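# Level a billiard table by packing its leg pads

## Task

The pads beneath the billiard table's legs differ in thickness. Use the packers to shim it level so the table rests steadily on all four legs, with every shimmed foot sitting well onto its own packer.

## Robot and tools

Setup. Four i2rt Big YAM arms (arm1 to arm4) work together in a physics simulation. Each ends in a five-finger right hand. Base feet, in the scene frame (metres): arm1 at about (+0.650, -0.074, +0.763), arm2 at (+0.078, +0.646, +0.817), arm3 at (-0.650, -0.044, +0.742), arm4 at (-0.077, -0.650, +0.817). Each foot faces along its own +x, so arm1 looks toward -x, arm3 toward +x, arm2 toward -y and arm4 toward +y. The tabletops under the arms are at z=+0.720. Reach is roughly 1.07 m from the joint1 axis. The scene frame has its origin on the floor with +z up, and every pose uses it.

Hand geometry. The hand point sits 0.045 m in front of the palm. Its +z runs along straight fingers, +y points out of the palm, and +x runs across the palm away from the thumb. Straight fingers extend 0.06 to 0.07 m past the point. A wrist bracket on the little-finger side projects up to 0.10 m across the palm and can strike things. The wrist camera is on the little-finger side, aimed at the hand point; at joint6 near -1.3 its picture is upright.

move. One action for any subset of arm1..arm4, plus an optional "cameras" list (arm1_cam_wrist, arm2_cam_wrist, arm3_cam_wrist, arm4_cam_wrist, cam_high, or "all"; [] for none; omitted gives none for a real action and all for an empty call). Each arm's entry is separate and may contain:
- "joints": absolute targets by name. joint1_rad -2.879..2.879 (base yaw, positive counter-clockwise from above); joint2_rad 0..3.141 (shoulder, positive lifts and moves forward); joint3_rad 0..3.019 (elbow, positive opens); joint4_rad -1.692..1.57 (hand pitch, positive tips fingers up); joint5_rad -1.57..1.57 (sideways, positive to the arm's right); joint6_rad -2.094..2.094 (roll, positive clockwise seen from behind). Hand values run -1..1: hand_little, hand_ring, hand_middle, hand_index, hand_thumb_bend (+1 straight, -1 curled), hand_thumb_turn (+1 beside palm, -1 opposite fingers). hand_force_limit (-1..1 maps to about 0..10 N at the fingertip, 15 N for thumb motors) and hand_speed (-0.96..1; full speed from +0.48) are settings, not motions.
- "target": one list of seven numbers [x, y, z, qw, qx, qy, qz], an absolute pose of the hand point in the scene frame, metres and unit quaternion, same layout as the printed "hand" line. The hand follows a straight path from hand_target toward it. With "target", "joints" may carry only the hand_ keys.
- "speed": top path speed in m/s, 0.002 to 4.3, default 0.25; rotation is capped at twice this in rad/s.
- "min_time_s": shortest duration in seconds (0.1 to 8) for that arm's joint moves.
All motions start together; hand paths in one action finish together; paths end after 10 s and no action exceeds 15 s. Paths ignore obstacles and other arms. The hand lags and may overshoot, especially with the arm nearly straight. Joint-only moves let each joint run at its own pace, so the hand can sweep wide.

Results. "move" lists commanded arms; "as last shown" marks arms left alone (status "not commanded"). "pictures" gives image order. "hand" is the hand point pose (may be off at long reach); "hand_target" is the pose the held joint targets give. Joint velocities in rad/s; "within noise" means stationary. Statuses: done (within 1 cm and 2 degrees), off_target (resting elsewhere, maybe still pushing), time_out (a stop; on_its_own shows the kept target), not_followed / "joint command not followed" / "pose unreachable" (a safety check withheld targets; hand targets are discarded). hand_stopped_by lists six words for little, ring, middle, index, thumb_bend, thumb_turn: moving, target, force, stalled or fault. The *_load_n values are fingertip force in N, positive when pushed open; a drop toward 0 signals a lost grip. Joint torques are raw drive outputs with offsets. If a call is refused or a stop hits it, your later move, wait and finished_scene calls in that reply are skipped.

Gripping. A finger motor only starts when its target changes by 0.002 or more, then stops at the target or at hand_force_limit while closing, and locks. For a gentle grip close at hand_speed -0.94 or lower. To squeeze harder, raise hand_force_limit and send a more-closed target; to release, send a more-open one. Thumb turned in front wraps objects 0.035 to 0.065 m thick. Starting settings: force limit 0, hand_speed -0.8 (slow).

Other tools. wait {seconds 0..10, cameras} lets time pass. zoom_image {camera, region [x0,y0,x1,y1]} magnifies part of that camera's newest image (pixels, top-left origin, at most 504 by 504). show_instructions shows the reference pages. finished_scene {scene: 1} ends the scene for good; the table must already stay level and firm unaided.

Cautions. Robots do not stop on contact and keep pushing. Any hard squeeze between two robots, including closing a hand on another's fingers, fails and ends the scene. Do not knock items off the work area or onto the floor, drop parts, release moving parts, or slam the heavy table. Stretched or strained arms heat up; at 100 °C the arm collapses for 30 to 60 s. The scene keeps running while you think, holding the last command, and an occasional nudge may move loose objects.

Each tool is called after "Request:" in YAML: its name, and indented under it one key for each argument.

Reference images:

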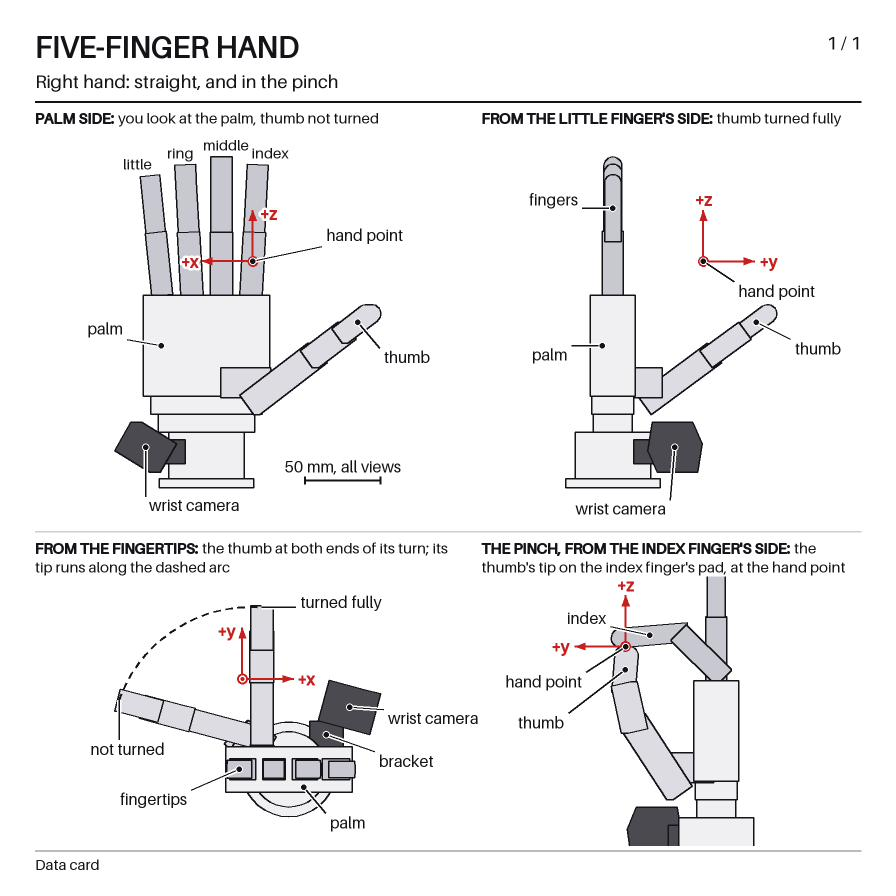

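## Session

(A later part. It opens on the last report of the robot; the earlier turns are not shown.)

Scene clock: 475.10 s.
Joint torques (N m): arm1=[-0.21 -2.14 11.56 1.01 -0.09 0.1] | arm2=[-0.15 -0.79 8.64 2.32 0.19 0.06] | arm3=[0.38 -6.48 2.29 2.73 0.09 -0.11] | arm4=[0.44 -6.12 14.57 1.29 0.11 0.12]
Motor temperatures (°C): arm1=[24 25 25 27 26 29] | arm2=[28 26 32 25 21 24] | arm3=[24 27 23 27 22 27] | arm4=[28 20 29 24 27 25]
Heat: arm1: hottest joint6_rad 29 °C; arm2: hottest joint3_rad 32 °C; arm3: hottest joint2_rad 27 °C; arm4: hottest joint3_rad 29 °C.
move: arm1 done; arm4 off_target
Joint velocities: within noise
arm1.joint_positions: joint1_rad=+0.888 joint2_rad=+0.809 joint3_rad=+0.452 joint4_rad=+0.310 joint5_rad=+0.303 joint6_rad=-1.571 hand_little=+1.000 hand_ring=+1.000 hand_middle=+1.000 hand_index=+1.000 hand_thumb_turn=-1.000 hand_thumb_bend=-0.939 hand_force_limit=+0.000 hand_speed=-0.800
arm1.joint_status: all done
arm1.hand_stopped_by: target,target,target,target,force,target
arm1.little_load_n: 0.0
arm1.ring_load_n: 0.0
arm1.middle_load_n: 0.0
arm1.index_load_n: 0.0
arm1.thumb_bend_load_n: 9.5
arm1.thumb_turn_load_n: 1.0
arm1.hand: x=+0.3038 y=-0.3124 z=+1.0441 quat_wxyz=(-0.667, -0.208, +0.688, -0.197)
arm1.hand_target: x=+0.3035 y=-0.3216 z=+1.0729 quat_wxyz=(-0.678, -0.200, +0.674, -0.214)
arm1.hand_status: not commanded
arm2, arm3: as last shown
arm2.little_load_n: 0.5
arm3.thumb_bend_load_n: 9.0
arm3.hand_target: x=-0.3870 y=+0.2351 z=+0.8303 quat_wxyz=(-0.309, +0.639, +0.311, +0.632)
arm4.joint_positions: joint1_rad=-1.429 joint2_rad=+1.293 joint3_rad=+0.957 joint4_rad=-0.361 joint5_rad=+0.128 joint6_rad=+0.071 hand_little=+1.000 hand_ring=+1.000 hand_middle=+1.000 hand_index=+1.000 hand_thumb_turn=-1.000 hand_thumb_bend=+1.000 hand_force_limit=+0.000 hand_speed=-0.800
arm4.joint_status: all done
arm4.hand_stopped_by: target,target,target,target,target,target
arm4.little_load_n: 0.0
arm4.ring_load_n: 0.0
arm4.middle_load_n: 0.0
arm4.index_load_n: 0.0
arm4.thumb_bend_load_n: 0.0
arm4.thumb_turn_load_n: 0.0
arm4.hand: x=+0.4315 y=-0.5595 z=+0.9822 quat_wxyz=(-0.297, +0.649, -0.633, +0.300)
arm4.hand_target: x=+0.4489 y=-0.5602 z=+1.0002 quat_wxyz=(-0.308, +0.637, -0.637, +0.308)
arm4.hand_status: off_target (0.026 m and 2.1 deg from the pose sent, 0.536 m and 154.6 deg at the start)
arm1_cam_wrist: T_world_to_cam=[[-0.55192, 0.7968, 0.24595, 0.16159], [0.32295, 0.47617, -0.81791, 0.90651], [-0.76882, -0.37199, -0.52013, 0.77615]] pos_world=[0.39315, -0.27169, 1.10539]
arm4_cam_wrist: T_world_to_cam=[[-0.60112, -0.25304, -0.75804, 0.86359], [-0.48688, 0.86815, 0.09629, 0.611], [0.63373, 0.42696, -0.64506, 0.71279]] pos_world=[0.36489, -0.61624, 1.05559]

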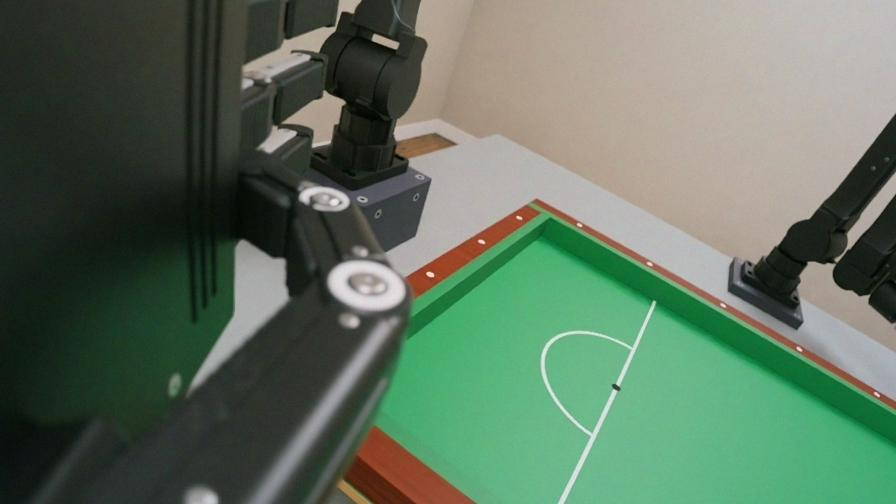

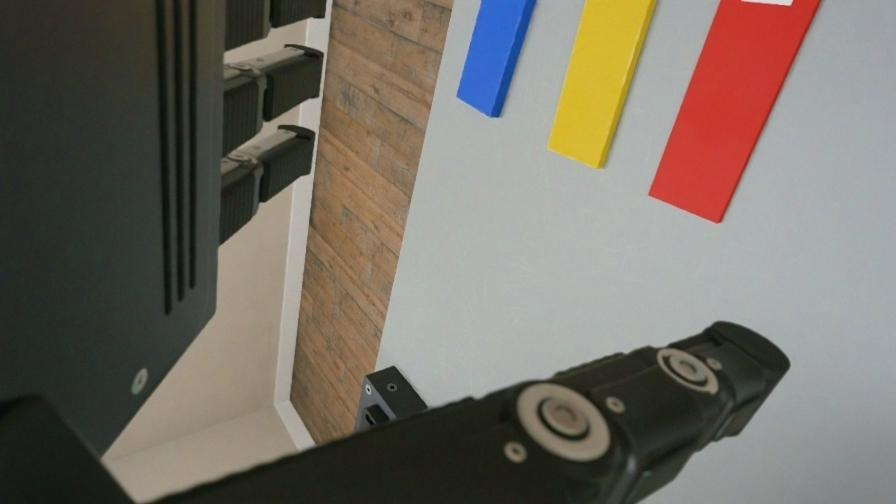

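Request:
move:
  arm4: {"target": [0.70, -0.60, 0.86, 0.3074, -0.6368, 0.6368, -0.3074], "speed": 0.25, "joints": {"hand_index": 0.4, "hand_middle": 0.4}}
  cameras: ["arm4_cam_wrist", "cam_high"]

Scene clock: 530.60 s.
Joint torques (N m): arm1=[-0.26 -2.08 11.55 1.02 -0.09 0.11] | arm2=[-0.15 -0.73 8.64 2.32 0.19 0.06] | arm3=[0.38 -6.48 2.29 2.73 0.09 -0.11] | arm4=[0.5 -16.38 13.72 0.95 -0.15 -0.14]
Motor temperatures (°C): arm1=[24 25 30 27 26 28] | arm2=[28 26 32 25 21 24] | arm3=[24 27 23 27 22 27] | arm4=[28 21 35 24 27 25]
Heat: arm1: hottest joint3_rad 30 °C; arm2: hottest joint3_rad 32 °C; arm3: hottest joint2_rad 27 °C; arm4: hottest joint3_rad 35 °C.
move: arm4 off_target
Joint velocities: within noise
arm1, arm2, arm3: as last shown
arm2.little_load_n: 0.0
arm4.joint_positions: joint1_rad=-1.551 joint2_rad=+2.033 joint3_rad=+1.549 joint4_rad=-0.185 joint5_rad=+0.037 joint6_rad=+0.024 hand_little=+1.000 hand_ring=+1.000 hand_middle=+0.400 hand_index=+0.400 hand_thumb_turn=-1.000 hand_thumb_bend=+1.000 hand_force_limit=+0.000 hand_speed=-0.800
arm4.joint_status: all done
arm4.hand_stopped_by: target,target,target,target,target,target
arm4.little_load_n: 0.0
arm4.ring_load_n: 0.0
arm4.middle_load_n: 0.0
arm4.index_load_n: 0.0
arm4.thumb_bend_load_n: 0.5
arm4.thumb_turn_load_n: 0.0
arm4.hand: x=+0.6860 y=-0.5945 z=+0.8572 quat_wxyz=(-0.307, +0.636, -0.640, +0.302)
arm4.hand_target: x=+0.6992 y=-0.6000 z=+0.8600 quat_wxyz=(-0.308, +0.637, -0.637, +0.308)
arm4.hand_status: off_target (0.015 m and 0.7 deg from the pose sent, 0.298 m and 2.1 deg at the start)
arm4_cam_wrist: T_world_to_cam=[[-0.59088, -0.22317, -0.77528, 0.93845], [-0.4705, 0.87596, 0.10644, 0.76203], [0.65536, 0.42767, -0.62258, 0.45213]] pos_world=[0.61674, -0.65143, 0.92793]

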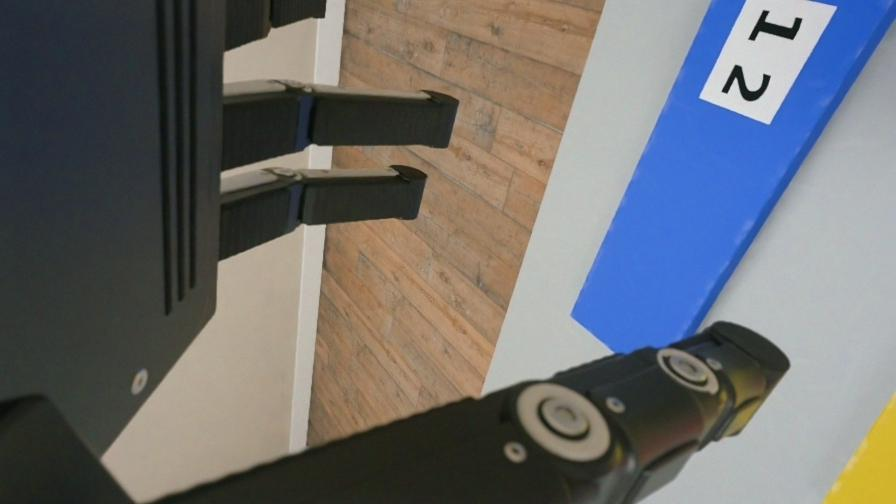

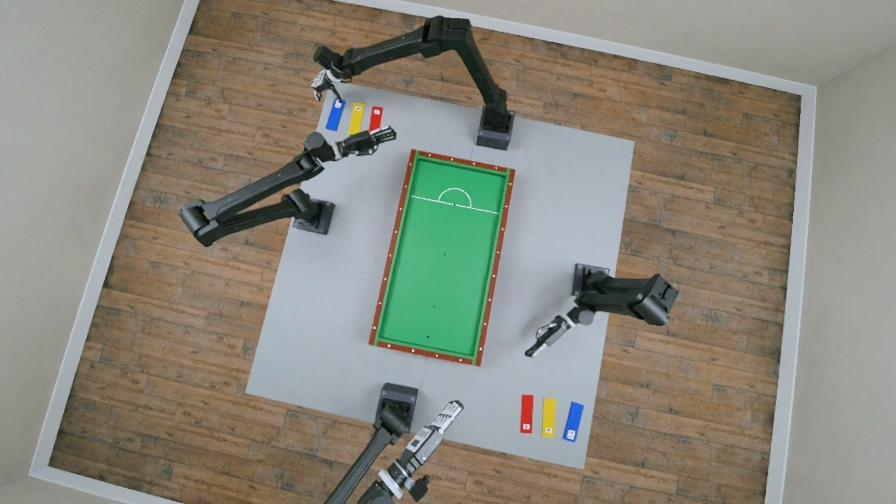

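Request:
zoom_image:
  camera: "arm4_cam_wrist"
  region: [540, 0, 896, 400]

Scaled by 1.260 from the camera's image (finer frame: 1280x720).

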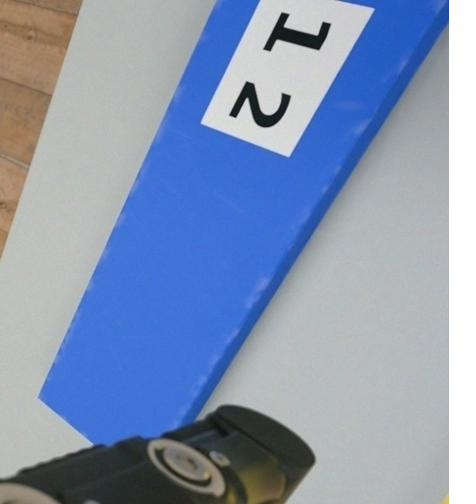

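Request:
move:
  arm4: {"target": [0.729, -0.604, 0.78, 0.3074, -0.6368, 0.6368, -0.3074], "speed": 0.15}
  cameras: ["arm4_cam_wrist"]

Scene clock: 554.57 s.
Joint torques (N m): arm1=[-0.15 -2.14 11.55 1.01 -0.09 0.11] | arm2=[-0.15 -0.73 8.64 2.32 0.19 0.06] | arm3=[0.32 -6.42 2.26 2.71 0.09 -0.11] | arm4=[0.38 -18.32 13.04 2.18 -0.15 -0.14]
Motor temperatures (°C): arm1=[24 25 31 27 26 28] | arm2=[28 26 32 25 21 23] | arm3=[24 27 23 27 22 27] | arm4=[28 22 34 24 27 25]
Heat: arm1: hottest joint3_rad 31 °C; arm2: hottest joint3_rad 32 °C; arm3: hottest joint2_rad 27 °C; arm4: hottest joint3_rad 34 °C.
move: arm4 off_target
Joint velocities: within noise
arm1, arm3: as last shown
arm2.joint_positions: joint1_rad=-0.531 joint2_rad=+0.645 joint3_rad=+1.451 joint4_rad=-1.259 joint5_rad=+0.113 joint6_rad=-1.524 hand_little=+1.000 hand_ring=+1.000 hand_middle=+1.000 hand_index=+1.000 hand_thumb_turn=+1.000 hand_thumb_bend=+1.000 hand_force_limit=+0.000 hand_speed=-0.800
arm2.joint_status: not commanded
arm2.hand_stopped_by: target,target,target,target,target,target
arm2.little_load_n: 0.0
arm2.ring_load_n: 0.0
arm2.middle_load_n: 0.0
arm2.index_load_n: 0.0
arm2.thumb_bend_load_n: 0.0
arm2.thumb_turn_load_n: 0.0
arm2.hand: x=-0.1125 y=+0.4707 z=+1.3596 quat_wxyz=(+0.474, +0.385, -0.755, +0.237)
arm2.hand_target: x=-0.1118 y=+0.4720 z=+1.3707 quat_wxyz=(+0.483, +0.382, -0.750, +0.244)
arm2.hand_status: not commanded
arm3.little_load_n: -0.5
arm3.thumb_bend_load_n: 8.5
arm4.joint_positions: joint1_rad=-1.557 joint2_rad=+2.210 joint3_rad=+1.620 joint4_rad=-0.111 joint5_rad=+0.031 joint6_rad=+0.018 hand_little=+1.000 hand_ring=+1.000 hand_middle=+0.400 hand_index=+0.400 hand_thumb_turn=-1.000 hand_thumb_bend=+1.000 hand_force_limit=+0.000 hand_speed=-0.800
arm4.joint_status: not commanded
arm4.hand_stopped_by: target,target,target,target,target,target
arm4.little_load_n: 0.0
arm4.ring_load_n: 0.0
arm4.middle_load_n: 0.0
arm4.index_load_n: 0.0
arm4.thumb_bend_load_n: 0.0
arm4.thumb_turn_load_n: 0.0
arm4.hand: x=+0.7088 y=-0.5969 z=+0.7724 quat_wxyz=(-0.297, +0.641, -0.644, +0.293)
arm4.hand_target: x=+0.7277 y=-0.6042 z=+0.7803 quat_wxyz=(-0.307, +0.637, -0.637, +0.308)
arm4.hand_status: off_target (0.023 m and 2.2 deg from the pose sent, 0.089 m and 0.7 deg at the start)
arm4_cam_wrist: T_world_to_cam=[[-0.61363, -0.22557, -0.75669, 0.88601], [-0.469, 0.87508, 0.11946, 0.77222], [0.63522, 0.42819, -0.64277, 0.41555]] pos_world=[0.64188, -0.65383, 0.84529]

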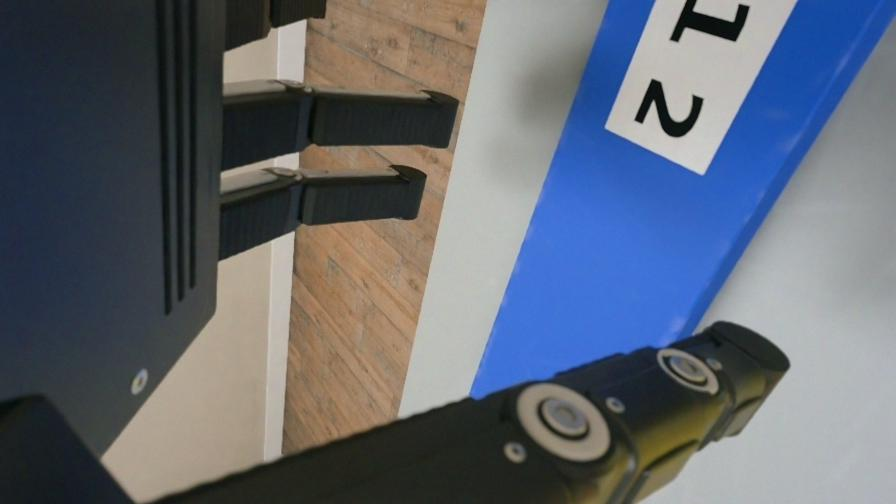

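Request:
move:
  arm4: {"target": [0.734, -0.605, 0.75, 0.3074, -0.6368, 0.6368, -0.3074], "speed": 0.1}
  cameras: ["arm4_cam_wrist"]

Scene clock: 564.40 s.
Joint torques (N m): arm1=[-0.15 -2.08 11.55 1.01 -0.09 0.11] | arm2=[-0.15 -0.73 8.64 2.3 0.19 0.06] | arm3=[0.38 -6.48 2.26 2.71 0.09 -0.11] | arm4=[0.32 -17.9 12.75 2.04 -0.15 -0.14]
Motor temperatures (°C): arm1=[24 25 32 27 26 28] | arm2=[28 26 32 25 21 23] | arm3=[24 27 23 27 22 27] | arm4=[28 23 35 24 27 25]
Heat: arm1: hottest joint3_rad 32 °C; arm2: hottest joint3_rad 32 °C; arm3: hottest joint2_rad 27 °C; arm4: hottest joint3_rad 35 °C.
move: arm4 off_target
Joint velocities: within noise
arm1, arm2, arm3: as last shown
arm1.thumb_turn_load_n: 1.5
arm3.little_load_n: 0.0
arm4.joint_positions: joint1_rad=-1.559 joint2_rad=+2.256 joint3_rad=+1.637 joint4_rad=-0.066 joint5_rad=+0.029 joint6_rad=+0.017 hand_little=+1.000 hand_ring=+1.000 hand_middle=+0.400 hand_index=+0.400 hand_thumb_turn=-1.000 hand_thumb_bend=+1.000 hand_force_limit=+0.000 hand_speed=-0.800
arm4.joint_status: not commanded
arm4.hand_stopped_by: target,target,target,target,target,target
arm4.little_load_n: 0.0
arm4.ring_load_n: 0.0
arm4.middle_load_n: 0.0
arm4.index_load_n: 0.0
arm4.thumb_bend_load_n: 0.0
arm4.thumb_turn_load_n: 0.0
arm4.hand: x=+0.7176 y=-0.5972 z=+0.7522 quat_wxyz=(-0.303, +0.639, -0.642, +0.298)
arm4.hand_target: x=+0.7330 y=-0.6053 z=+0.7506 quat_wxyz=(-0.307, +0.637, -0.637, +0.308)
arm4.hand_status: off_target (0.018 m and 1.4 deg from the pose sent, 0.035 m and 2.2 deg at the start)
arm4_cam_wrist: T_world_to_cam=[[-0.60155, -0.22554, -0.76633, 0.87459], [-0.47143, 0.87468, 0.11263, 0.78578], [0.6449, 0.42902, -0.63249, 0.38291]] pos_world=[0.64961, -0.65433, 0.82391]

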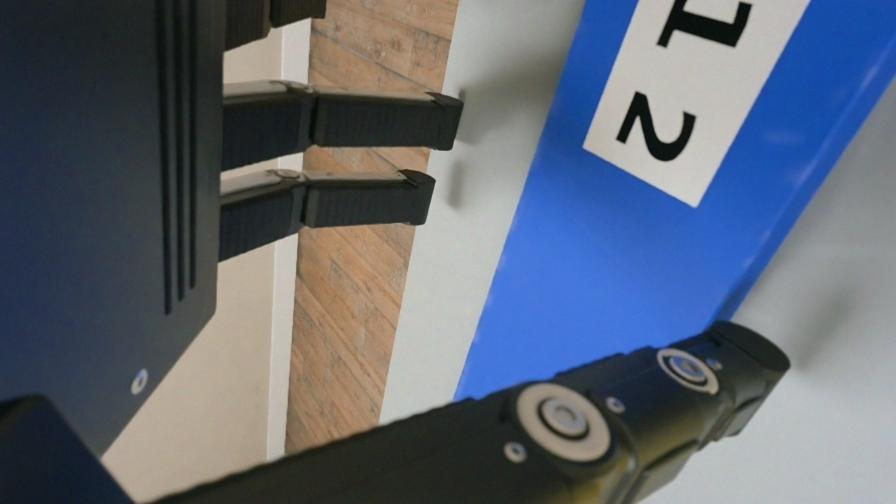

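Request:
move:
  arm4: {"target": [0.729, -0.605, 0.739, 0.3074, -0.6368, 0.6368, -0.3074], "speed": 0.1}
  cameras: ["arm4_cam_wrist"]

Scene clock: 585.53 s.
Joint torques (N m): arm1=[-0.15 -2.08 11.55 1.01 -0.09 0.1] | arm2=[-0.15 -0.73 8.62 2.3 0.19 0.06] | arm3=[0.38 -6.48 2.29 2.73 0.09 -0.11] | arm4=[0.32 -17.79 10.99 2.39 -0.14 -0.14]
Motor temperatures (°C): arm1=[24 25 32 27 26 28] | arm2=[27 26 32 25 21 23] | arm3=[24 27 23 27 22 27] | arm4=[27 23 36 24 27 25]
Heat: arm1: hottest joint3_rad 32 °C; arm2: hottest joint3_rad 32 °C; arm3: hottest joint2_rad 27 °C; arm4: hottest joint3_rad 36 °C.
move: arm4 off_target
Joint velocities: within noise
arm1, arm2, arm3: as last shown
arm1.thumb_turn_load_n: 1.0
arm3.thumb_turn_load_n: 0.5
arm4.joint_positions: joint1_rad=-1.559 joint2_rad=+2.264 joint3_rad=+1.637 joint4_rad=-0.044 joint5_rad=+0.028 joint6_rad=+0.017 hand_little=+1.000 hand_ring=+1.000 hand_middle=+0.400 hand_index=+0.400 hand_thumb_turn=-1.000 hand_thumb_bend=+1.000 hand_force_limit=+0.000 hand_speed=-0.800
arm4.joint_status: not commanded
arm4.hand_stopped_by: target,target,target,target,target,target
arm4.little_load_n: 0.0
arm4.ring_load_n: 0.0
arm4.middle_load_n: 0.0
arm4.index_load_n: 0.0
arm4.thumb_bend_load_n: 0.0
arm4.thumb_turn_load_n: 0.0
arm4.hand: x=+0.7208 y=-0.5970 z=+0.7502 quat_wxyz=(-0.307, +0.637, -0.640, +0.302)
arm4.hand_target: x=+0.7283 y=-0.6052 z=+0.7392 quat_wxyz=(-0.307, +0.637, -0.637, +0.308)
arm4.hand_status: off_target (0.016 m and 0.7 deg from the pose sent, 0.019 m and 1.4 deg at the start)
arm4_cam_wrist: T_world_to_cam=[[-0.59062, -0.2251, -0.77491, 0.87384], [-0.4731, 0.87454, 0.10654, 0.79294], [0.65371, 0.42954, -0.62302, 0.36638]] pos_world=[0.65174, -0.65413, 0.82093]

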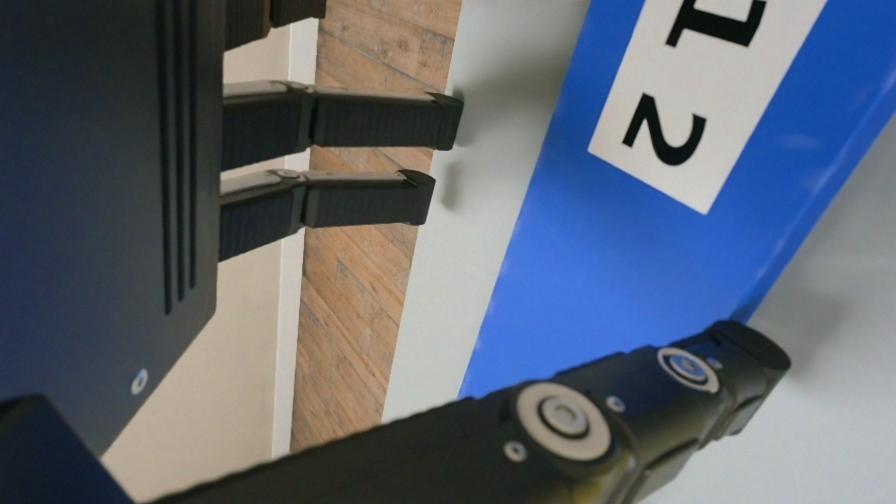

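Request:
zoom_image:
  camera: "arm4_cam_wrist"
  region: [300, 60, 560, 260]

Request:
zoom_image:
  camera: "arm4_cam_wrist"
  region: [636, 240, 896, 440]

Scaled by 1.938 from the camera's image (finer frame: 1280x720).

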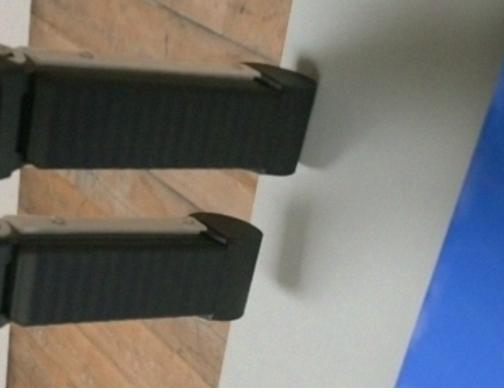

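Scaled by 1.938 from the camera's image (finer frame: 1280x720).

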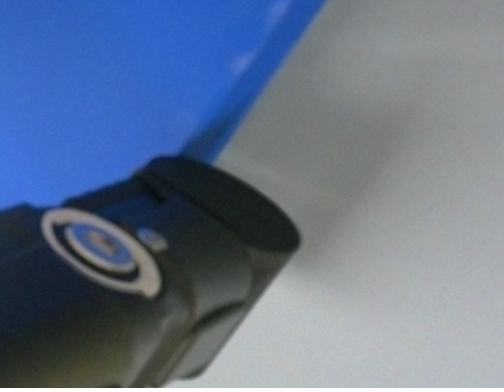

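Request:
move:
  arm4: {"target": [0.729, -0.605, 0.79, 0.3074, -0.6368, 0.6368, -0.3074], "speed": 0.1, "joints": {"hand_index": 0.1, "hand_middle": 0.1}}
  cameras: ["arm4_cam_wrist"]

Scene clock: 626.83 s.
Joint torques (N m): arm1=[-0.15 -2.14 11.55 1.01 -0.09 0.11] | arm2=[-0.15 -0.73 8.62 2.32 0.19 0.06] | arm3=[0.38 -6.59 2.28 2.71 0.09 -0.11] | arm4=[0.44 -19.96 12.23 0.99 -0.11 -0.13]
Motor temperatures (°C): arm1=[24 24 33 27 26 28] | arm2=[27 25 32 25 21 23] | arm3=[24 27 23 27 22 27] | arm4=[27 24 34 24 26 25]
Heat: arm1: hottest joint3_rad 33 °C; arm2: hottest joint3_rad 32 °C; arm3: hottest joint2_rad 27 °C; arm4: hottest joint3_rad 34 °C.
move: arm4 off_target
Joint velocities: within noise
arm1, arm2, arm3: as last shown
arm2.thumb_bend_load_n: -0.5
arm3.little_load_n: 0.5
arm3.thumb_turn_load_n: 1.0
arm4.joint_positions: joint1_rad=-1.559 joint2_rad=+2.214 joint3_rad=+1.637 joint4_rad=-0.103 joint5_rad=+0.028 joint6_rad=+0.017 hand_little=+1.000 hand_ring=+1.000 hand_middle=+0.100 hand_index=+0.100 hand_thumb_turn=-1.000 hand_thumb_bend=+1.000 hand_force_limit=+0.000 hand_speed=-0.800
arm4.joint_status: all done
arm4.hand_stopped_by: target,target,target,target,target,target
arm4.little_load_n: 0.0
arm4.ring_load_n: 0.0
arm4.middle_load_n: 0.5
arm4.index_load_n: 0.0
arm4.thumb_bend_load_n: 0.0
arm4.thumb_turn_load_n: 0.0
arm4.hand: x=+0.7171 y=-0.5975 z=+0.7785 quat_wxyz=(-0.304, +0.638, -0.641, +0.299)
arm4.hand_target: x=+0.7285 y=-0.6052 z=+0.7901 quat_wxyz=(-0.307, +0.637, -0.637, +0.308)
arm4.hand_status: off_target (0.018 m and 1.2 deg from the pose sent, 0.041 m and 0.7 deg at the start)
arm4_cam_wrist: T_world_to_cam=[[-0.59801, -0.22543, -0.76913, 0.89407], [-0.47216, 0.87452, 0.11079, 0.78462], [0.64765, 0.42941, -0.62941, 0.39592]] pos_world=[0.64872, -0.65463, 0.84992]

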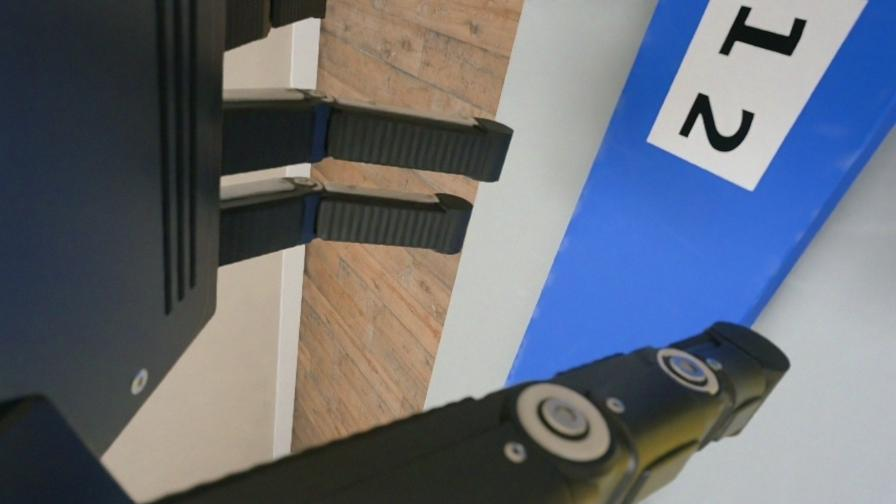

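Request:
move:
  arm4: {"target": [0.726, -0.605, 0.761, 0.3074, -0.6368, 0.6368, -0.3074], "speed": 0.08}
  cameras: ["arm4_cam_wrist"]

Scene clock: 665.07 s.
Joint torques (N m): arm1=[-0.21 -2.14 11.54 1.01 -0.09 0.11] | arm2=[-0.21 -0.73 8.64 2.32 0.19 0.06] | arm3=[0.38 -6.53 2.28 2.73 0.09 -0.11] | arm4=[0.32 -17.85 10.39 2.33 -0.13 -0.14]
Motor temperatures (°C): arm1=[24 24 34 27 26 28] | arm2=[27 25 32 25 21 23] | arm3=[24 26 23 27 22 27] | arm4=[27 27 35 24 26 25]
Heat: arm1: hottest joint3_rad 34 °C; arm2: hottest joint3_rad 32 °C; arm3: hottest joint4_rad 27 °C; arm4: hottest joint3_rad 35 °C.
move: arm4 off_target
Joint velocities: within noise
arm1, arm2, arm3: as last shown
arm1.middle_load_n: 0.5
arm2.thumb_bend_load_n: 0.0
arm4.joint_positions: joint1_rad=-1.559 joint2_rad=+2.225 joint3_rad=+1.637 joint4_rad=-0.075 joint5_rad=+0.028 joint6_rad=+0.017 hand_little=+1.000 hand_ring=+1.000 hand_middle=+0.100 hand_index=+0.100 hand_thumb_turn=-1.000 hand_thumb_bend=+1.000 hand_force_limit=+0.000 hand_speed=-0.800
arm4.joint_status: not commanded
arm4.hand_stopped_by: target,target,target,target,target,target
arm4.little_load_n: 0.0
arm4.ring_load_n: 0.0
arm4.middle_load_n: 0.0
arm4.index_load_n: 0.0
arm4.thumb_bend_load_n: 0.0
arm4.thumb_turn_load_n: 0.0
arm4.hand: x=+0.7215 y=-0.5973 z=+0.7751 quat_wxyz=(-0.310, +0.635, -0.638, +0.304)
arm4.hand_target: x=+0.7254 y=-0.6051 z=+0.7614 quat_wxyz=(-0.307, +0.637, -0.637, +0.307)
arm4.hand_status: off_target (0.017 m and 0.5 deg from the pose sent, 0.021 m and 1.2 deg at the start)
arm4_cam_wrist: T_world_to_cam=[[-0.58414, -0.22476, -0.77991, 0.8929], [-0.47383, 0.87459, 0.10284, 0.7943], [0.65899, 0.42962, -0.61738, 0.37343]] pos_world=[0.65185, -0.65443, 0.84525]

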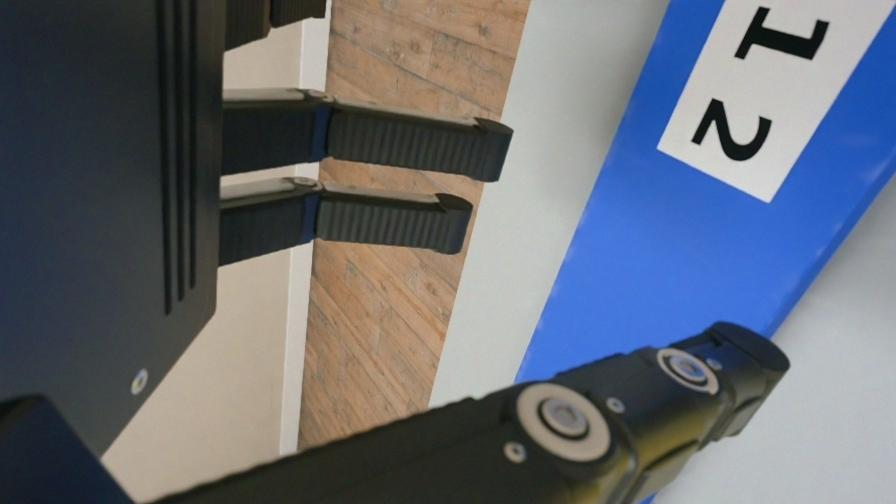

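Request:
move:
  arm4: {"target": [0.722, -0.605, 0.738, 0.3074, -0.6368, 0.6368, -0.3074], "speed": 0.08}
  cameras: ["arm4_cam_wrist"]

Scene clock: 670.87 s.
Joint torques (N m): arm1=[-0.15 -2.14 11.54 1.01 -0.09 0.1] | arm2=[-0.15 -0.73 8.64 2.3 0.19 0.06] | arm3=[0.44 -6.48 2.28 2.71 0.09 -0.11] | arm4=[0.32 -18.08 8.61 2.35 -0.14 -0.14]
Motor temperatures (°C): arm1=[24 24 34 27 26 28] | arm2=[27 25 32 25 21 23] | arm3=[24 26 23 27 22 26] | arm4=[27 27 35 24 26 25]
Heat: arm1: hottest joint3_rad 34 °C; arm2: hottest joint3_rad 32 °C; arm3: hottest joint4_rad 27 °C; arm4: hottest joint3_rad 35 °C.
move: arm4 off_target
Joint velocities: within noise
arm1, arm2: as last shown
arm1.middle_load_n: 0.0
arm3.joint_positions: joint1_rad=+0.990 joint2_rad=+1.631 joint3_rad=+0.067 joint4_rad=+1.536 joint5_rad=+0.131 joint6_rad=-1.561 hand_little=+1.000 hand_ring=+1.000 hand_middle=+1.000 hand_index=+1.000 hand_thumb_turn=-1.000 hand_thumb_bend=-0.941 hand_force_limit=+0.000 hand_speed=-0.800
arm3.joint_status: not commanded
arm3.hand_stopped_by: target,target,target,target,force,target
arm3.little_load_n: 0.0
arm3.ring_load_n: 0.0
arm3.middle_load_n: 0.0
arm3.index_load_n: 0.0
arm3.thumb_bend_load_n: 9.0
arm3.thumb_turn_load_n: 1.0
arm3.hand: x=-0.3854 y=+0.2318 z=+0.8256 quat_wxyz=(-0.305, +0.647, +0.309, +0.627)
arm3.hand_target: x=-0.3870 y=+0.2351 z=+0.8303 quat_wxyz=(-0.309, +0.639, +0.311, +0.632)
arm3.hand_status: not commanded
arm4.joint_positions: joint1_rad=-1.559 joint2_rad=+2.253 joint3_rad=+1.637 joint4_rad=-0.027 joint5_rad=+0.028 joint6_rad=+0.017 hand_little=+1.000 hand_ring=+1.000 hand_middle=+0.100 hand_index=+0.100 hand_thumb_turn=-1.000 hand_thumb_bend=+1.000 hand_force_limit=+0.000 hand_speed=-0.800
arm4.joint_status: not commanded
arm4.hand_stopped_by: target,target,target,target,target,target
arm4.little_load_n: 0.0
arm4.ring_load_n: 0.0
arm4.middle_load_n: 0.0
arm4.index_load_n: 0.0
arm4.thumb_bend_load_n: 0.0
arm4.thumb_turn_load_n: 0.0
arm4.hand: x=+0.7264 y=-0.5970 z=+0.7612 quat_wxyz=(-0.316, +0.632, -0.636, +0.310)
arm4.hand_target: x=+0.7213 y=-0.6050 z=+0.7384 quat_wxyz=(-0.307, +0.637, -0.637, +0.307)
arm4.hand_status: off_target (0.025 m and 1.2 deg from the pose sent, 0.038 m and 0.5 deg at the start)
arm4_cam_wrist: T_world_to_cam=[[-0.56958, -0.22415, -0.79078, 0.883], [-0.47546, 0.87464, 0.09454, 0.80527], [0.67046, 0.42983, -0.60475, 0.34368]] pos_world=[0.65539, -0.65413, 0.82998]

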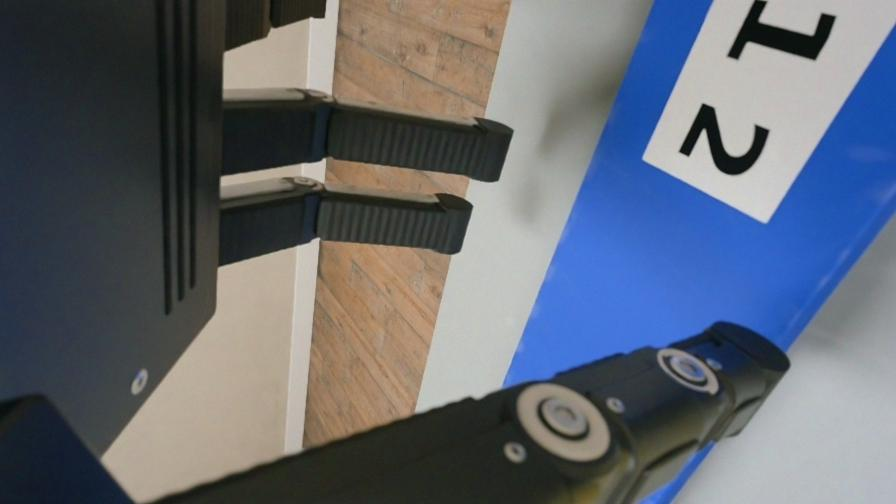

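Request:
move:
  arm4: {"target": [0.704, -0.605, 0.732, 0.3074, -0.6368, 0.6368, -0.3074], "speed": 0.08}
  cameras: ["arm4_cam_wrist"]

Scene clock: 682.30 s.
Joint torques (N m): arm1=[-0.21 -2.08 11.55 1.01 -0.09 0.11] | arm2=[-0.15 -0.73 8.62 2.3 0.19 0.06] | arm3=[0.38 -6.48 2.26 2.71 0.09 -0.11] | arm4=[0.38 -19.49 7.02 1.81 -0.13 -0.13]
Motor temperatures (°C): arm1=[24 24 34 27 26 27] | arm2=[27 25 32 25 21 23] | arm3=[24 26 23 27 22 26] | arm4=[27 26 33 24 26 25]
Heat: arm1: hottest joint3_rad 34 °C; arm2: hottest joint3_rad 32 °C; arm3: hottest joint4_rad 27 °C; arm4: hottest joint3_rad 33 °C.
move: arm4 off_target
Joint velocities: within noise
arm1.joint_positions: joint1_rad=+0.888 joint2_rad=+0.809 joint3_rad=+0.452 joint4_rad=+0.310 joint5_rad=+0.303 joint6_rad=-1.571 hand_little=+1.000 hand_ring=+1.000 hand_middle=+1.000 hand_index=+1.000 hand_thumb_turn=-1.000 hand_thumb_bend=-0.939 hand_force_limit=+0.000 hand_speed=-0.800
arm1.joint_status: not commanded
arm1.hand_stopped_by: target,target,target,target,force,target
arm1.little_load_n: 0.0
arm1.ring_load_n: 0.0
arm1.middle_load_n: 0.0
arm1.index_load_n: 0.0
arm1.thumb_bend_load_n: 9.5
arm1.thumb_turn_load_n: 1.0
arm1.hand: x=+0.3038 y=-0.3124 z=+1.0441 quat_wxyz=(-0.667, -0.208, +0.688, -0.197)
arm1.hand_target: x=+0.3035 y=-0.3216 z=+1.0729 quat_wxyz=(-0.678, -0.200, +0.674, -0.214)
arm1.hand_status: not commanded
arm2, arm3: as last shown
arm3.thumb_bend_load_n: 8.5
arm3.thumb_turn_load_n: 0.5
arm4.joint_positions: joint1_rad=-1.559 joint2_rad=+2.249 joint3_rad=+1.582 joint4_rad=+0.031 joint5_rad=+0.028 joint6_rad=+0.017 hand_little=+1.000 hand_ring=+1.000 hand_middle=+0.100 hand_index=+0.100 hand_thumb_turn=-1.000 hand_thumb_bend=+1.000 hand_force_limit=+0.000 hand_speed=-0.800
arm4.joint_status: not commanded
arm4.hand_stopped_by: target,target,target,target,target,target
arm4.little_load_n: -0.5
arm4.ring_load_n: 0.0
arm4.middle_load_n: 1.0
arm4.index_load_n: 0.0
arm4.thumb_bend_load_n: 0.0
arm4.thumb_turn_load_n: 0.0
arm4.hand: x=+0.7148 y=-0.5972 z=+0.7479 quat_wxyz=(-0.318, +0.631, -0.635, +0.312)
arm4.hand_target: x=+0.7039 y=-0.6049 z=+0.7321 quat_wxyz=(-0.307, +0.637, -0.637, +0.307)
arm4.hand_status: off_target (0.021 m and 1.5 deg from the pose sent, 0.038 m and 1.2 deg at the start)
arm4_cam_wrist: T_world_to_cam=[[-0.56442, -0.22393, -0.79453, 0.86511], [-0.47595, 0.87469, 0.09158, 0.80381], [0.67446, 0.42985, -0.60028, 0.33725]] pos_world=[0.6434, -0.65433, 0.81619]

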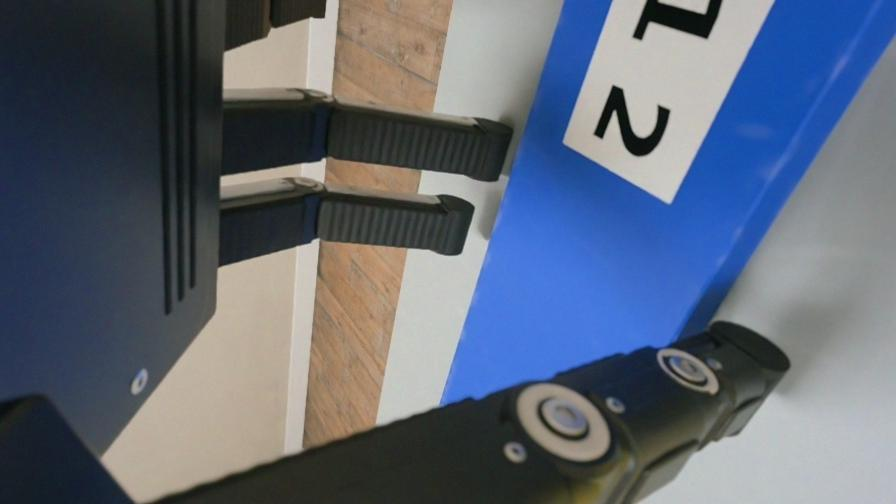

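Request:
move:
  arm4: {"joints": {"hand_index": -0.3, "hand_middle": -0.3, "hand_force_limit": 0.0, "hand_speed": -0.94}}
  cameras: ["arm4_cam_wrist"]

Scene clock: 690.83 s.
Joint torques (N m): arm1=[-0.15 -2.08 11.54 1.01 -0.09 0.11] | arm2=[-0.15 -0.73 8.62 2.32 0.19 0.06] | arm3=[0.44 -6.48 2.29 2.71 0.09 -0.11] | arm4=[0.44 -19.43 7.51 1.8 -0.11 -0.14]
Motor temperatures (°C): arm1=[24 24 34 27 26 27] | arm2=[27 25 32 25 21 23] | arm3=[24 26 23 27 22 26] | arm4=[27 26 32 24 26 25]
Heat: arm1: hottest joint3_rad 34 °C; arm2: hottest joint3_rad 32 °C; arm3: hottest joint4_rad 27 °C; arm4: hottest joint3_rad 32 °C.
move: arm4 off_target
Joint velocities: within noise
arm1, arm2, arm3: as last shown
arm1.ring_load_n: 0.5
arm1.thumb_bend_load_n: 10.0
arm3.thumb_turn_load_n: 1.0
arm4.joint_positions: joint1_rad=-1.559 joint2_rad=+2.249 joint3_rad=+1.575 joint4_rad=+0.031 joint5_rad=+0.028 joint6_rad=+0.017 hand_little=+1.000 hand_ring=+1.000 hand_middle=-0.101 hand_index=-0.141 hand_thumb_turn=-1.000 hand_thumb_bend=+1.000 hand_force_limit=+0.000 hand_speed=-0.940
arm4.joint_status: hand_middle off_target (ended at -0.101, target -0.300); hand_index off_target (ended at -0.141, target -0.300); the others done
arm4.hand_stopped_by: target,target,force,force,target,target
arm4.little_load_n: 0.0
arm4.ring_load_n: 0.0
arm4.middle_load_n: 5.0
arm4.index_load_n: 5.0
arm4.thumb_bend_load_n: 1.0
arm4.thumb_turn_load_n: -1.0
arm4.hand: x=+0.7118 y=-0.5972 z=+0.7448 quat_wxyz=(-0.316, +0.632, -0.635, +0.310)
arm4.hand_target: x=+0.7039 y=-0.6049 z=+0.7321 quat_wxyz=(-0.307, +0.637, -0.637, +0.307)
arm4.hand_status: not commanded
arm4_cam_wrist: T_world_to_cam=[[-0.5695, -0.22414, -0.79084, 0.86174], [-0.47569, 0.8745, 0.09471, 0.80002], [0.67036, 0.43013, -0.60465, 0.34375]] pos_world=[0.64089, -0.65433, 0.81358]

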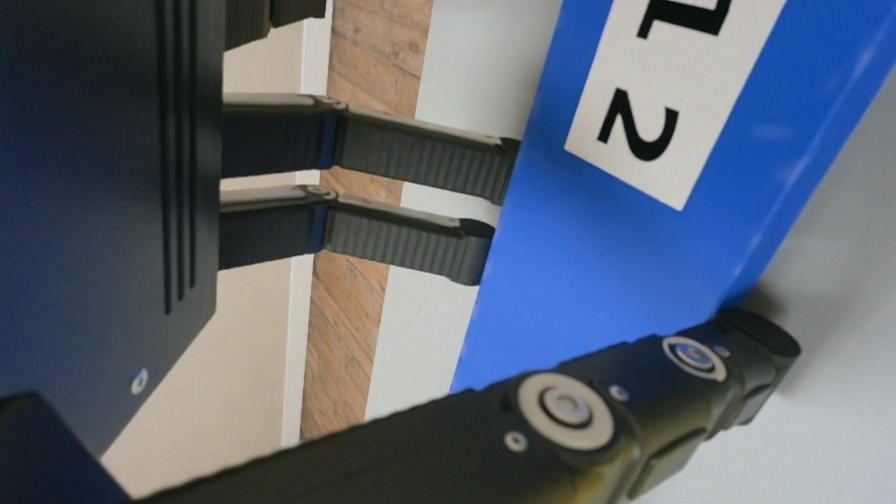

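Request:
move:
  arm4: {"target": [0.704, -0.605, 0.80, 0.3074, -0.6368, 0.6368, -0.3074], "speed": 0.08}
  cameras: ["arm4_cam_wrist"]

Scene clock: 695.63 s.
Joint torques (N m): arm1=[-0.26 -2.14 11.54 1.02 -0.09 0.11] | arm2=[-0.15 -0.73 8.64 2.3 0.19 0.06] | arm3=[0.38 -6.48 2.29 2.73 0.09 -0.11] | arm4=[0.5 -20.19 9.72 1.13 -0.06 -0.12]
Motor temperatures (°C): arm1=[24 24 34 27 26 27] | arm2=[27 25 32 25 21 23] | arm3=[24 26 23 27 22 26] | arm4=[27 26 32 24 26 25]
Heat: arm1: hottest joint3_rad 34 °C; arm2: hottest joint3_rad 32 °C; arm3: hottest joint4_rad 27 °C; arm4: hottest joint3_rad 32 °C.
move: arm4 done
Joint velocities: within noise
arm1, arm3: as last shown
arm1.ring_load_n: 0.0
arm1.thumb_bend_load_n: 9.5
arm2.joint_positions: joint1_rad=-0.531 joint2_rad=+0.645 joint3_rad=+1.451 joint4_rad=-1.259 joint5_rad=+0.113 joint6_rad=-1.524 hand_little=+1.000 hand_ring=+1.000 hand_middle=+1.000 hand_index=+1.000 hand_thumb_turn=+1.000 hand_thumb_bend=+1.000 hand_force_limit=+0.000 hand_speed=-0.800
arm2.joint_status: not commanded
arm2.hand_stopped_by: target,target,target,target,target,target
arm2.little_load_n: 0.0
arm2.ring_load_n: 0.0
arm2.middle_load_n: 0.0
arm2.index_load_n: 0.0
arm2.thumb_bend_load_n: 0.0
arm2.thumb_turn_load_n: 0.0
arm2.hand: x=-0.1125 y=+0.4707 z=+1.3596 quat_wxyz=(+0.474, +0.385, -0.755, +0.237)
arm2.hand_target: x=-0.1118 y=+0.4720 z=+1.3707 quat_wxyz=(+0.483, +0.382, -0.750, +0.244)
arm2.hand_status: not commanded
arm3.thumb_turn_load_n: 0.5
arm4.joint_positions: joint1_rad=-1.559 joint2_rad=+2.156 joint3_rad=+1.570 joint4_rad=-0.078 joint5_rad=+0.028 joint6_rad=+0.016 hand_little=+1.000 hand_ring=+1.000 hand_middle=-0.101 hand_index=-0.141 hand_thumb_turn=-1.000 hand_thumb_bend=+1.000 hand_force_limit=+0.000 hand_speed=-0.940
arm4.joint_status: not commanded
arm4.hand_stopped_by: target,target,force,force,target,target
arm4.little_load_n: 0.0
arm4.ring_load_n: 0.0
arm4.middle_load_n: 5.0
arm4.index_load_n: 0.0
arm4.thumb_bend_load_n: 0.5
arm4.thumb_turn_load_n: 0.5
arm4.hand: x=+0.7029 y=-0.5982 z=+0.7940 quat_wxyz=(-0.310, +0.636, -0.638, +0.304)
arm4.hand_target: x=+0.7040 y=-0.6050 z=+0.8000 quat_wxyz=(-0.307, +0.637, -0.637, +0.307)
arm4.hand_status: done (0.009 m and 0.5 deg from the pose sent, 0.056 m and 1.2 deg at the start)
arm4_cam_wrist: T_world_to_cam=[[-0.58582, -0.22527, -0.7785, 0.89636], [-0.47413, 0.87431, 0.10379, 0.78359], [0.65728, 0.42992, -0.619, 0.40042]] pos_world=[0.63345, -0.65533, 0.86434]

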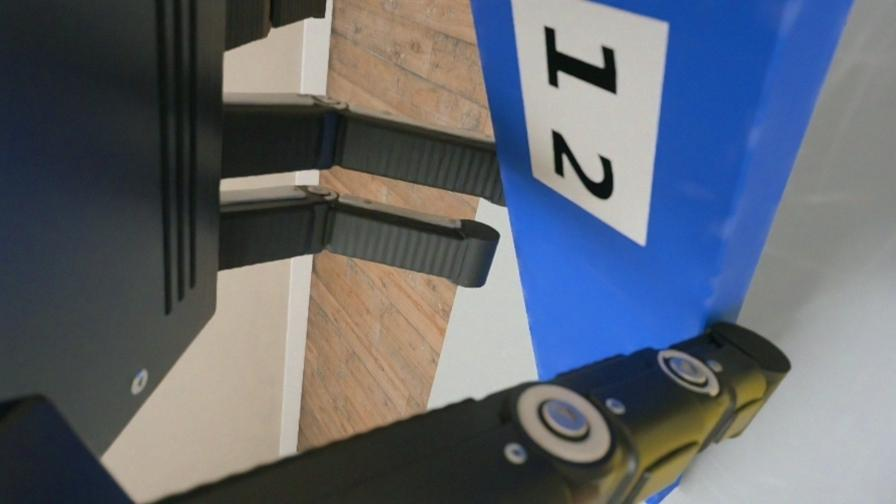

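Request:
move:
  arm4: {"joints": {"hand_index": -0.6, "hand_force_limit": -0.1}}
  cameras: ["arm4_cam_wrist"]

Scene clock: 703.90 s.
Joint torques (N m): arm1=[-0.21 -2.14 11.55 1.01 -0.09 0.1] | arm2=[-0.15 -0.79 8.64 2.3 0.19 0.06] | arm3=[0.38 -6.48 2.28 2.73 0.1 -0.11] | arm4=[0.5 -20.25 9.73 1.11 -0.06 -0.12]
Motor temperatures (°C): arm1=[24 24 34 27 26 27] | arm2=[27 25 32 25 21 23] | arm3=[24 26 23 27 22 26] | arm4=[27 26 32 24 26 25]
Heat: arm1: hottest joint3_rad 34 °C; arm2: hottest joint3_rad 32 °C; arm3: hottest joint4_rad 27 °C; arm4: hottest joint3_rad 32 °C.
move: arm4 done
Joint velocities: within noise
arm1, arm2, arm3: as last shown
arm3.thumb_turn_load_n: 1.0
arm4.joint_positions: joint1_rad=-1.559 joint2_rad=+2.156 joint3_rad=+1.570 joint4_rad=-0.078 joint5_rad=+0.028 joint6_rad=+0.016 hand_little=+1.000 hand_ring=+1.000 hand_middle=-0.101 hand_index=-0.600 hand_thumb_turn=-1.000 hand_thumb_bend=+1.000 hand_force_limit=-0.100 hand_speed=-0.940
arm4.joint_status: all done
arm4.hand_stopped_by: target,target,force,target,target,target
arm4.little_load_n: 0.0
arm4.ring_load_n: 0.0
arm4.middle_load_n: 5.0
arm4.index_load_n: 0.0
arm4.thumb_bend_load_n: 0.0
arm4.thumb_turn_load_n: 0.5
arm4.hand: x=+0.7029 y=-0.5982 z=+0.7940 quat_wxyz=(-0.310, +0.636, -0.638, +0.304)
arm4.hand_target: x=+0.7040 y=-0.6050 z=+0.8000 quat_wxyz=(-0.307, +0.637, -0.637, +0.307)
arm4.hand_status: not commanded
arm4_cam_wrist: T_world_to_cam=[[-0.58582, -0.22527, -0.7785, 0.89636], [-0.47413, 0.87431, 0.10379, 0.78359], [0.65728, 0.42992, -0.619, 0.40042]] pos_world=[0.63345, -0.65533, 0.86434]

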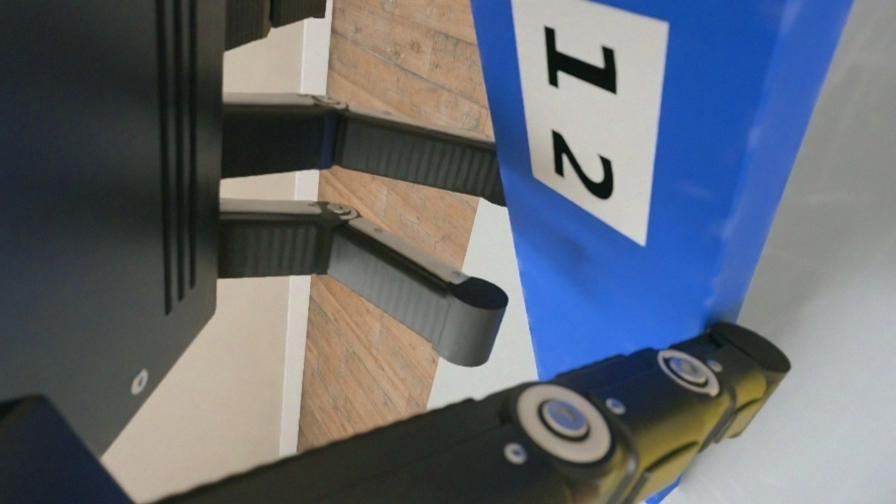

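Request:
move:
  arm4: {"target": [0.704, -0.605, 0.732, 0.3074, -0.6368, 0.6368, -0.3074], "speed": 0.06}

Request:
move:
  arm4: {"joints": {"hand_index": 0.1, "hand_middle": 0.1, "hand_ring": 0.1, "hand_speed": -0.85}}
  cameras: ["arm4_cam_wrist"]

Scene clock: 720.50 s.
Joint torques (N m): arm1=[-0.21 -2.14 11.54 1.02 -0.09 0.1] | arm2=[-0.15 -0.73 8.62 2.32 0.19 0.06] | arm3=[0.38 -6.48 2.28 2.71 0.09 -0.11] | arm4=[0.32 -18.08 8.39 2.48 -0.11 -0.13]
Motor temperatures (°C): arm1=[24 24 34 27 26 27] | arm2=[27 25 32 24 21 23] | arm3=[24 26 23 27 21 26] | arm4=[27 26 32 24 26 24]
Heat: arm1: hottest joint3_rad 34 °C; arm2: hottest joint3_rad 32 °C; arm3: hottest joint4_rad 27 °C; arm4: hottest joint3_rad 32 °C.
move: arm4 off_target
Joint velocities: within noise
arm1, arm2, arm3: as last shown
arm3.thumb_turn_load_n: 0.5
arm4.joint_positions: joint1_rad=-1.559 joint2_rad=+2.235 joint3_rad=+1.563 joint4_rad=+0.016 joint5_rad=+0.028 joint6_rad=+0.016 hand_little=+1.000 hand_ring=+1.000 hand_middle=-0.101 hand_index=-0.600 hand_thumb_turn=-1.000 hand_thumb_bend=+1.000 hand_force_limit=-0.100 hand_speed=-0.940
arm4.joint_status: not commanded
arm4.hand_stopped_by: target,target,force,target,target,target
arm4.little_load_n: 0.0
arm4.ring_load_n: 0.0
arm4.middle_load_n: 4.5
arm4.index_load_n: 0.0
arm4.thumb_bend_load_n: 0.5
arm4.thumb_turn_load_n: 0.0
arm4.hand: x=+0.7062 y=-0.5974 z=+0.7476 quat_wxyz=(-0.313, +0.634, -0.637, +0.306)
arm4.hand_target: x=+0.7035 y=-0.6050 z=+0.7322 quat_wxyz=(-0.307, +0.637, -0.637, +0.307)
arm4.hand_status: off_target (0.018 m and 0.7 deg from the pose sent, 0.062 m and 0.5 deg at the start)
pictures: none

Scene clock: 723.13 s.
Joint torques (N m): arm1=[-0.21 -2.14 11.55 1.01 -0.09 0.11] | arm2=[-0.15 -0.73 8.62 2.3 0.19 0.06] | arm3=[0.44 -6.48 2.28 2.71 0.09 -0.11] | arm4=[0.38 -18.14 8.4 2.29 -0.11 -0.13]
Motor temperatures (°C): arm1=[24 24 35 27 26 27] | arm2=[27 25 32 24 21 23] | arm3=[24 26 23 27 21 26] | arm4=[27 26 32 24 26 24]
Heat: arm1: hottest joint3_rad 35 °C; arm2: hottest joint3_rad 32 °C; arm3: hottest joint4_rad 27 °C; arm4: hottest joint3_rad 32 °C.
move: arm4 done
Joint velocities: within noise
arm1, arm2, arm3: as last shown
arm3.thumb_turn_load_n: 1.0
arm4.joint_positions: joint1_rad=-1.559 joint2_rad=+2.235 joint3_rad=+1.563 joint4_rad=+0.021 joint5_rad=+0.028 joint6_rad=+0.016 hand_little=+1.000 hand_ring=+0.100 hand_middle=+0.100 hand_index=+0.100 hand_thumb_turn=-1.000 hand_thumb_bend=+1.000 hand_force_limit=-0.100 hand_speed=-0.850
arm4.joint_status: all done
arm4.hand_stopped_by: target,target,target,target,target,target
arm4.little_load_n: 0.0
arm4.ring_load_n: 0.0
arm4.middle_load_n: 0.0
arm4.index_load_n: 0.0
arm4.thumb_bend_load_n: 0.0
arm4.thumb_turn_load_n: 0.0
arm4.hand: x=+0.7071 y=-0.5974 z=+0.7484 quat_wxyz=(-0.314, +0.634, -0.636, +0.308)
arm4.hand_target: x=+0.7036 y=-0.6050 z=+0.7322 quat_wxyz=(-0.307, +0.637, -0.637, +0.307)
arm4.hand_status: not commanded
arm4_cam_wrist: T_world_to_cam=[[-0.57537, -0.22518, -0.78628, 0.86196], [-0.4755, 0.87429, 0.09757, 0.79533], [0.66547, 0.43002, -0.61011, 0.35668]] pos_world=[0.63677, -0.65463, 0.81776]

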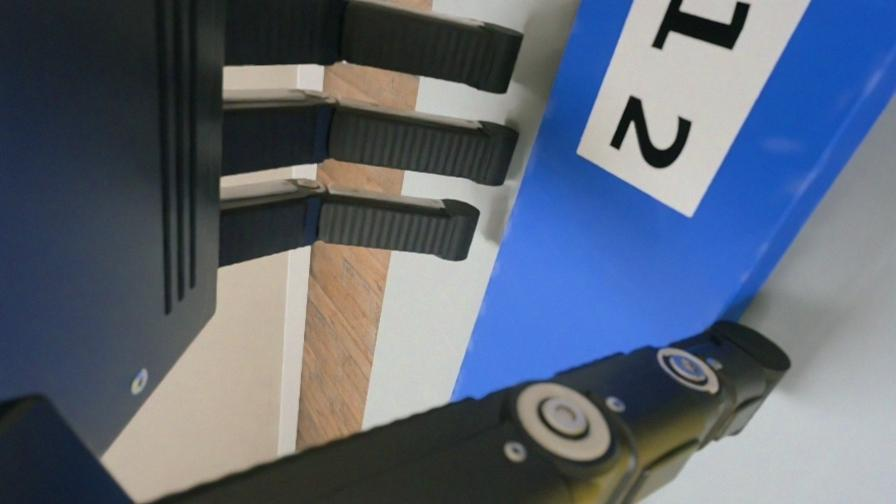

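Request:
move:
  arm4: {"joints": {"hand_index": -0.4, "hand_middle": -0.4, "hand_ring": -0.4, "hand_speed": -0.94, "hand_force_limit": -0.1}}
  cameras: ["arm4_cam_wrist"]

Scene clock: 731.03 s.
Joint torques (N m): arm1=[-0.09 -2.14 11.55 1.02 -0.08 0.11] | arm2=[-0.09 -0.73 8.64 2.3 0.19 0.06] | arm3=[0.38 -6.53 2.28 2.73 0.09 -0.11] | arm4=[0.32 -18.14 8.4 2.24 -0.11 -0.12]
Motor temperatures (°C): arm1=[24 24 35 27 26 27] | arm2=[27 25 32 24 21 23] | arm3=[24 26 23 27 21 26] | arm4=[27 26 31 24 26 24]
Heat: arm1: hottest joint3_rad 35 °C; arm2: hottest joint3_rad 32 °C; arm3: hottest joint4_rad 27 °C; arm4: hottest joint3_rad 31 °C.
move: arm4 off_target
Joint velocities: within noise
arm1, arm2, arm3: as last shown
arm2.index_load_n: 0.5
arm3.thumb_bend_load_n: 9.0
arm3.thumb_turn_load_n: 0.5
arm4.joint_positions: joint1_rad=-1.559 joint2_rad=+2.235 joint3_rad=+1.563 joint4_rad=+0.022 joint5_rad=+0.028 joint6_rad=+0.015 hand_little=+1.000 hand_ring=-0.400 hand_middle=-0.107 hand_index=-0.400 hand_thumb_turn=-1.000 hand_thumb_bend=+1.000 hand_force_limit=-0.100 hand_speed=-0.940
arm4.joint_status: hand_middle off_target (ended at -0.107, target -0.400); the others done
arm4.hand_stopped_by: target,target,force,target,target,target
arm4.little_load_n: 0.0
arm4.ring_load_n: 0.0
arm4.middle_load_n: 5.0
arm4.index_load_n: 0.0
arm4.thumb_bend_load_n: 0.5
arm4.thumb_turn_load_n: 1.0
arm4.hand: x=+0.7074 y=-0.5974 z=+0.7485 quat_wxyz=(-0.314, +0.634, -0.636, +0.308)
arm4.hand_target: x=+0.7035 y=-0.6050 z=+0.7322 quat_wxyz=(-0.307, +0.637, -0.637, +0.307)
arm4.hand_status: not commanded
arm4_cam_wrist: T_world_to_cam=[[-0.57438, -0.22583, -0.78682, 0.86155], [-0.47594, 0.87416, 0.09654, 0.79646], [0.66601, 0.42993, -0.60959, 0.35577]] pos_world=[0.63697, -0.65463, 0.81786]

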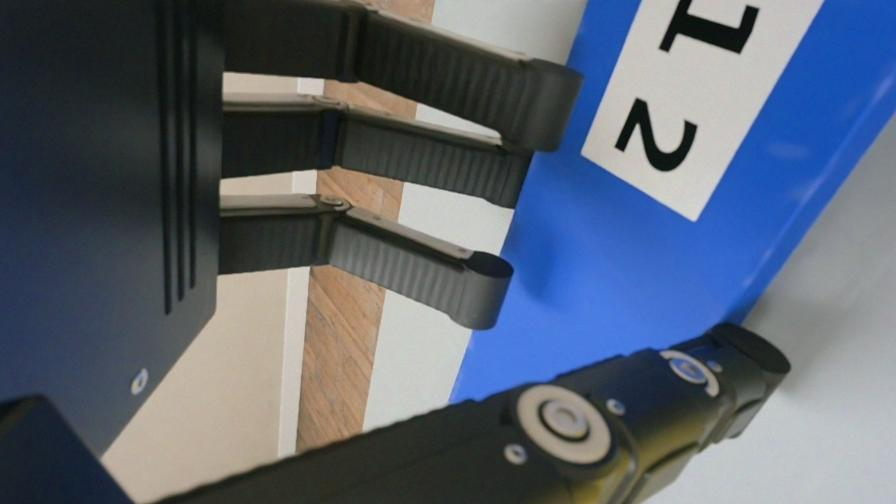

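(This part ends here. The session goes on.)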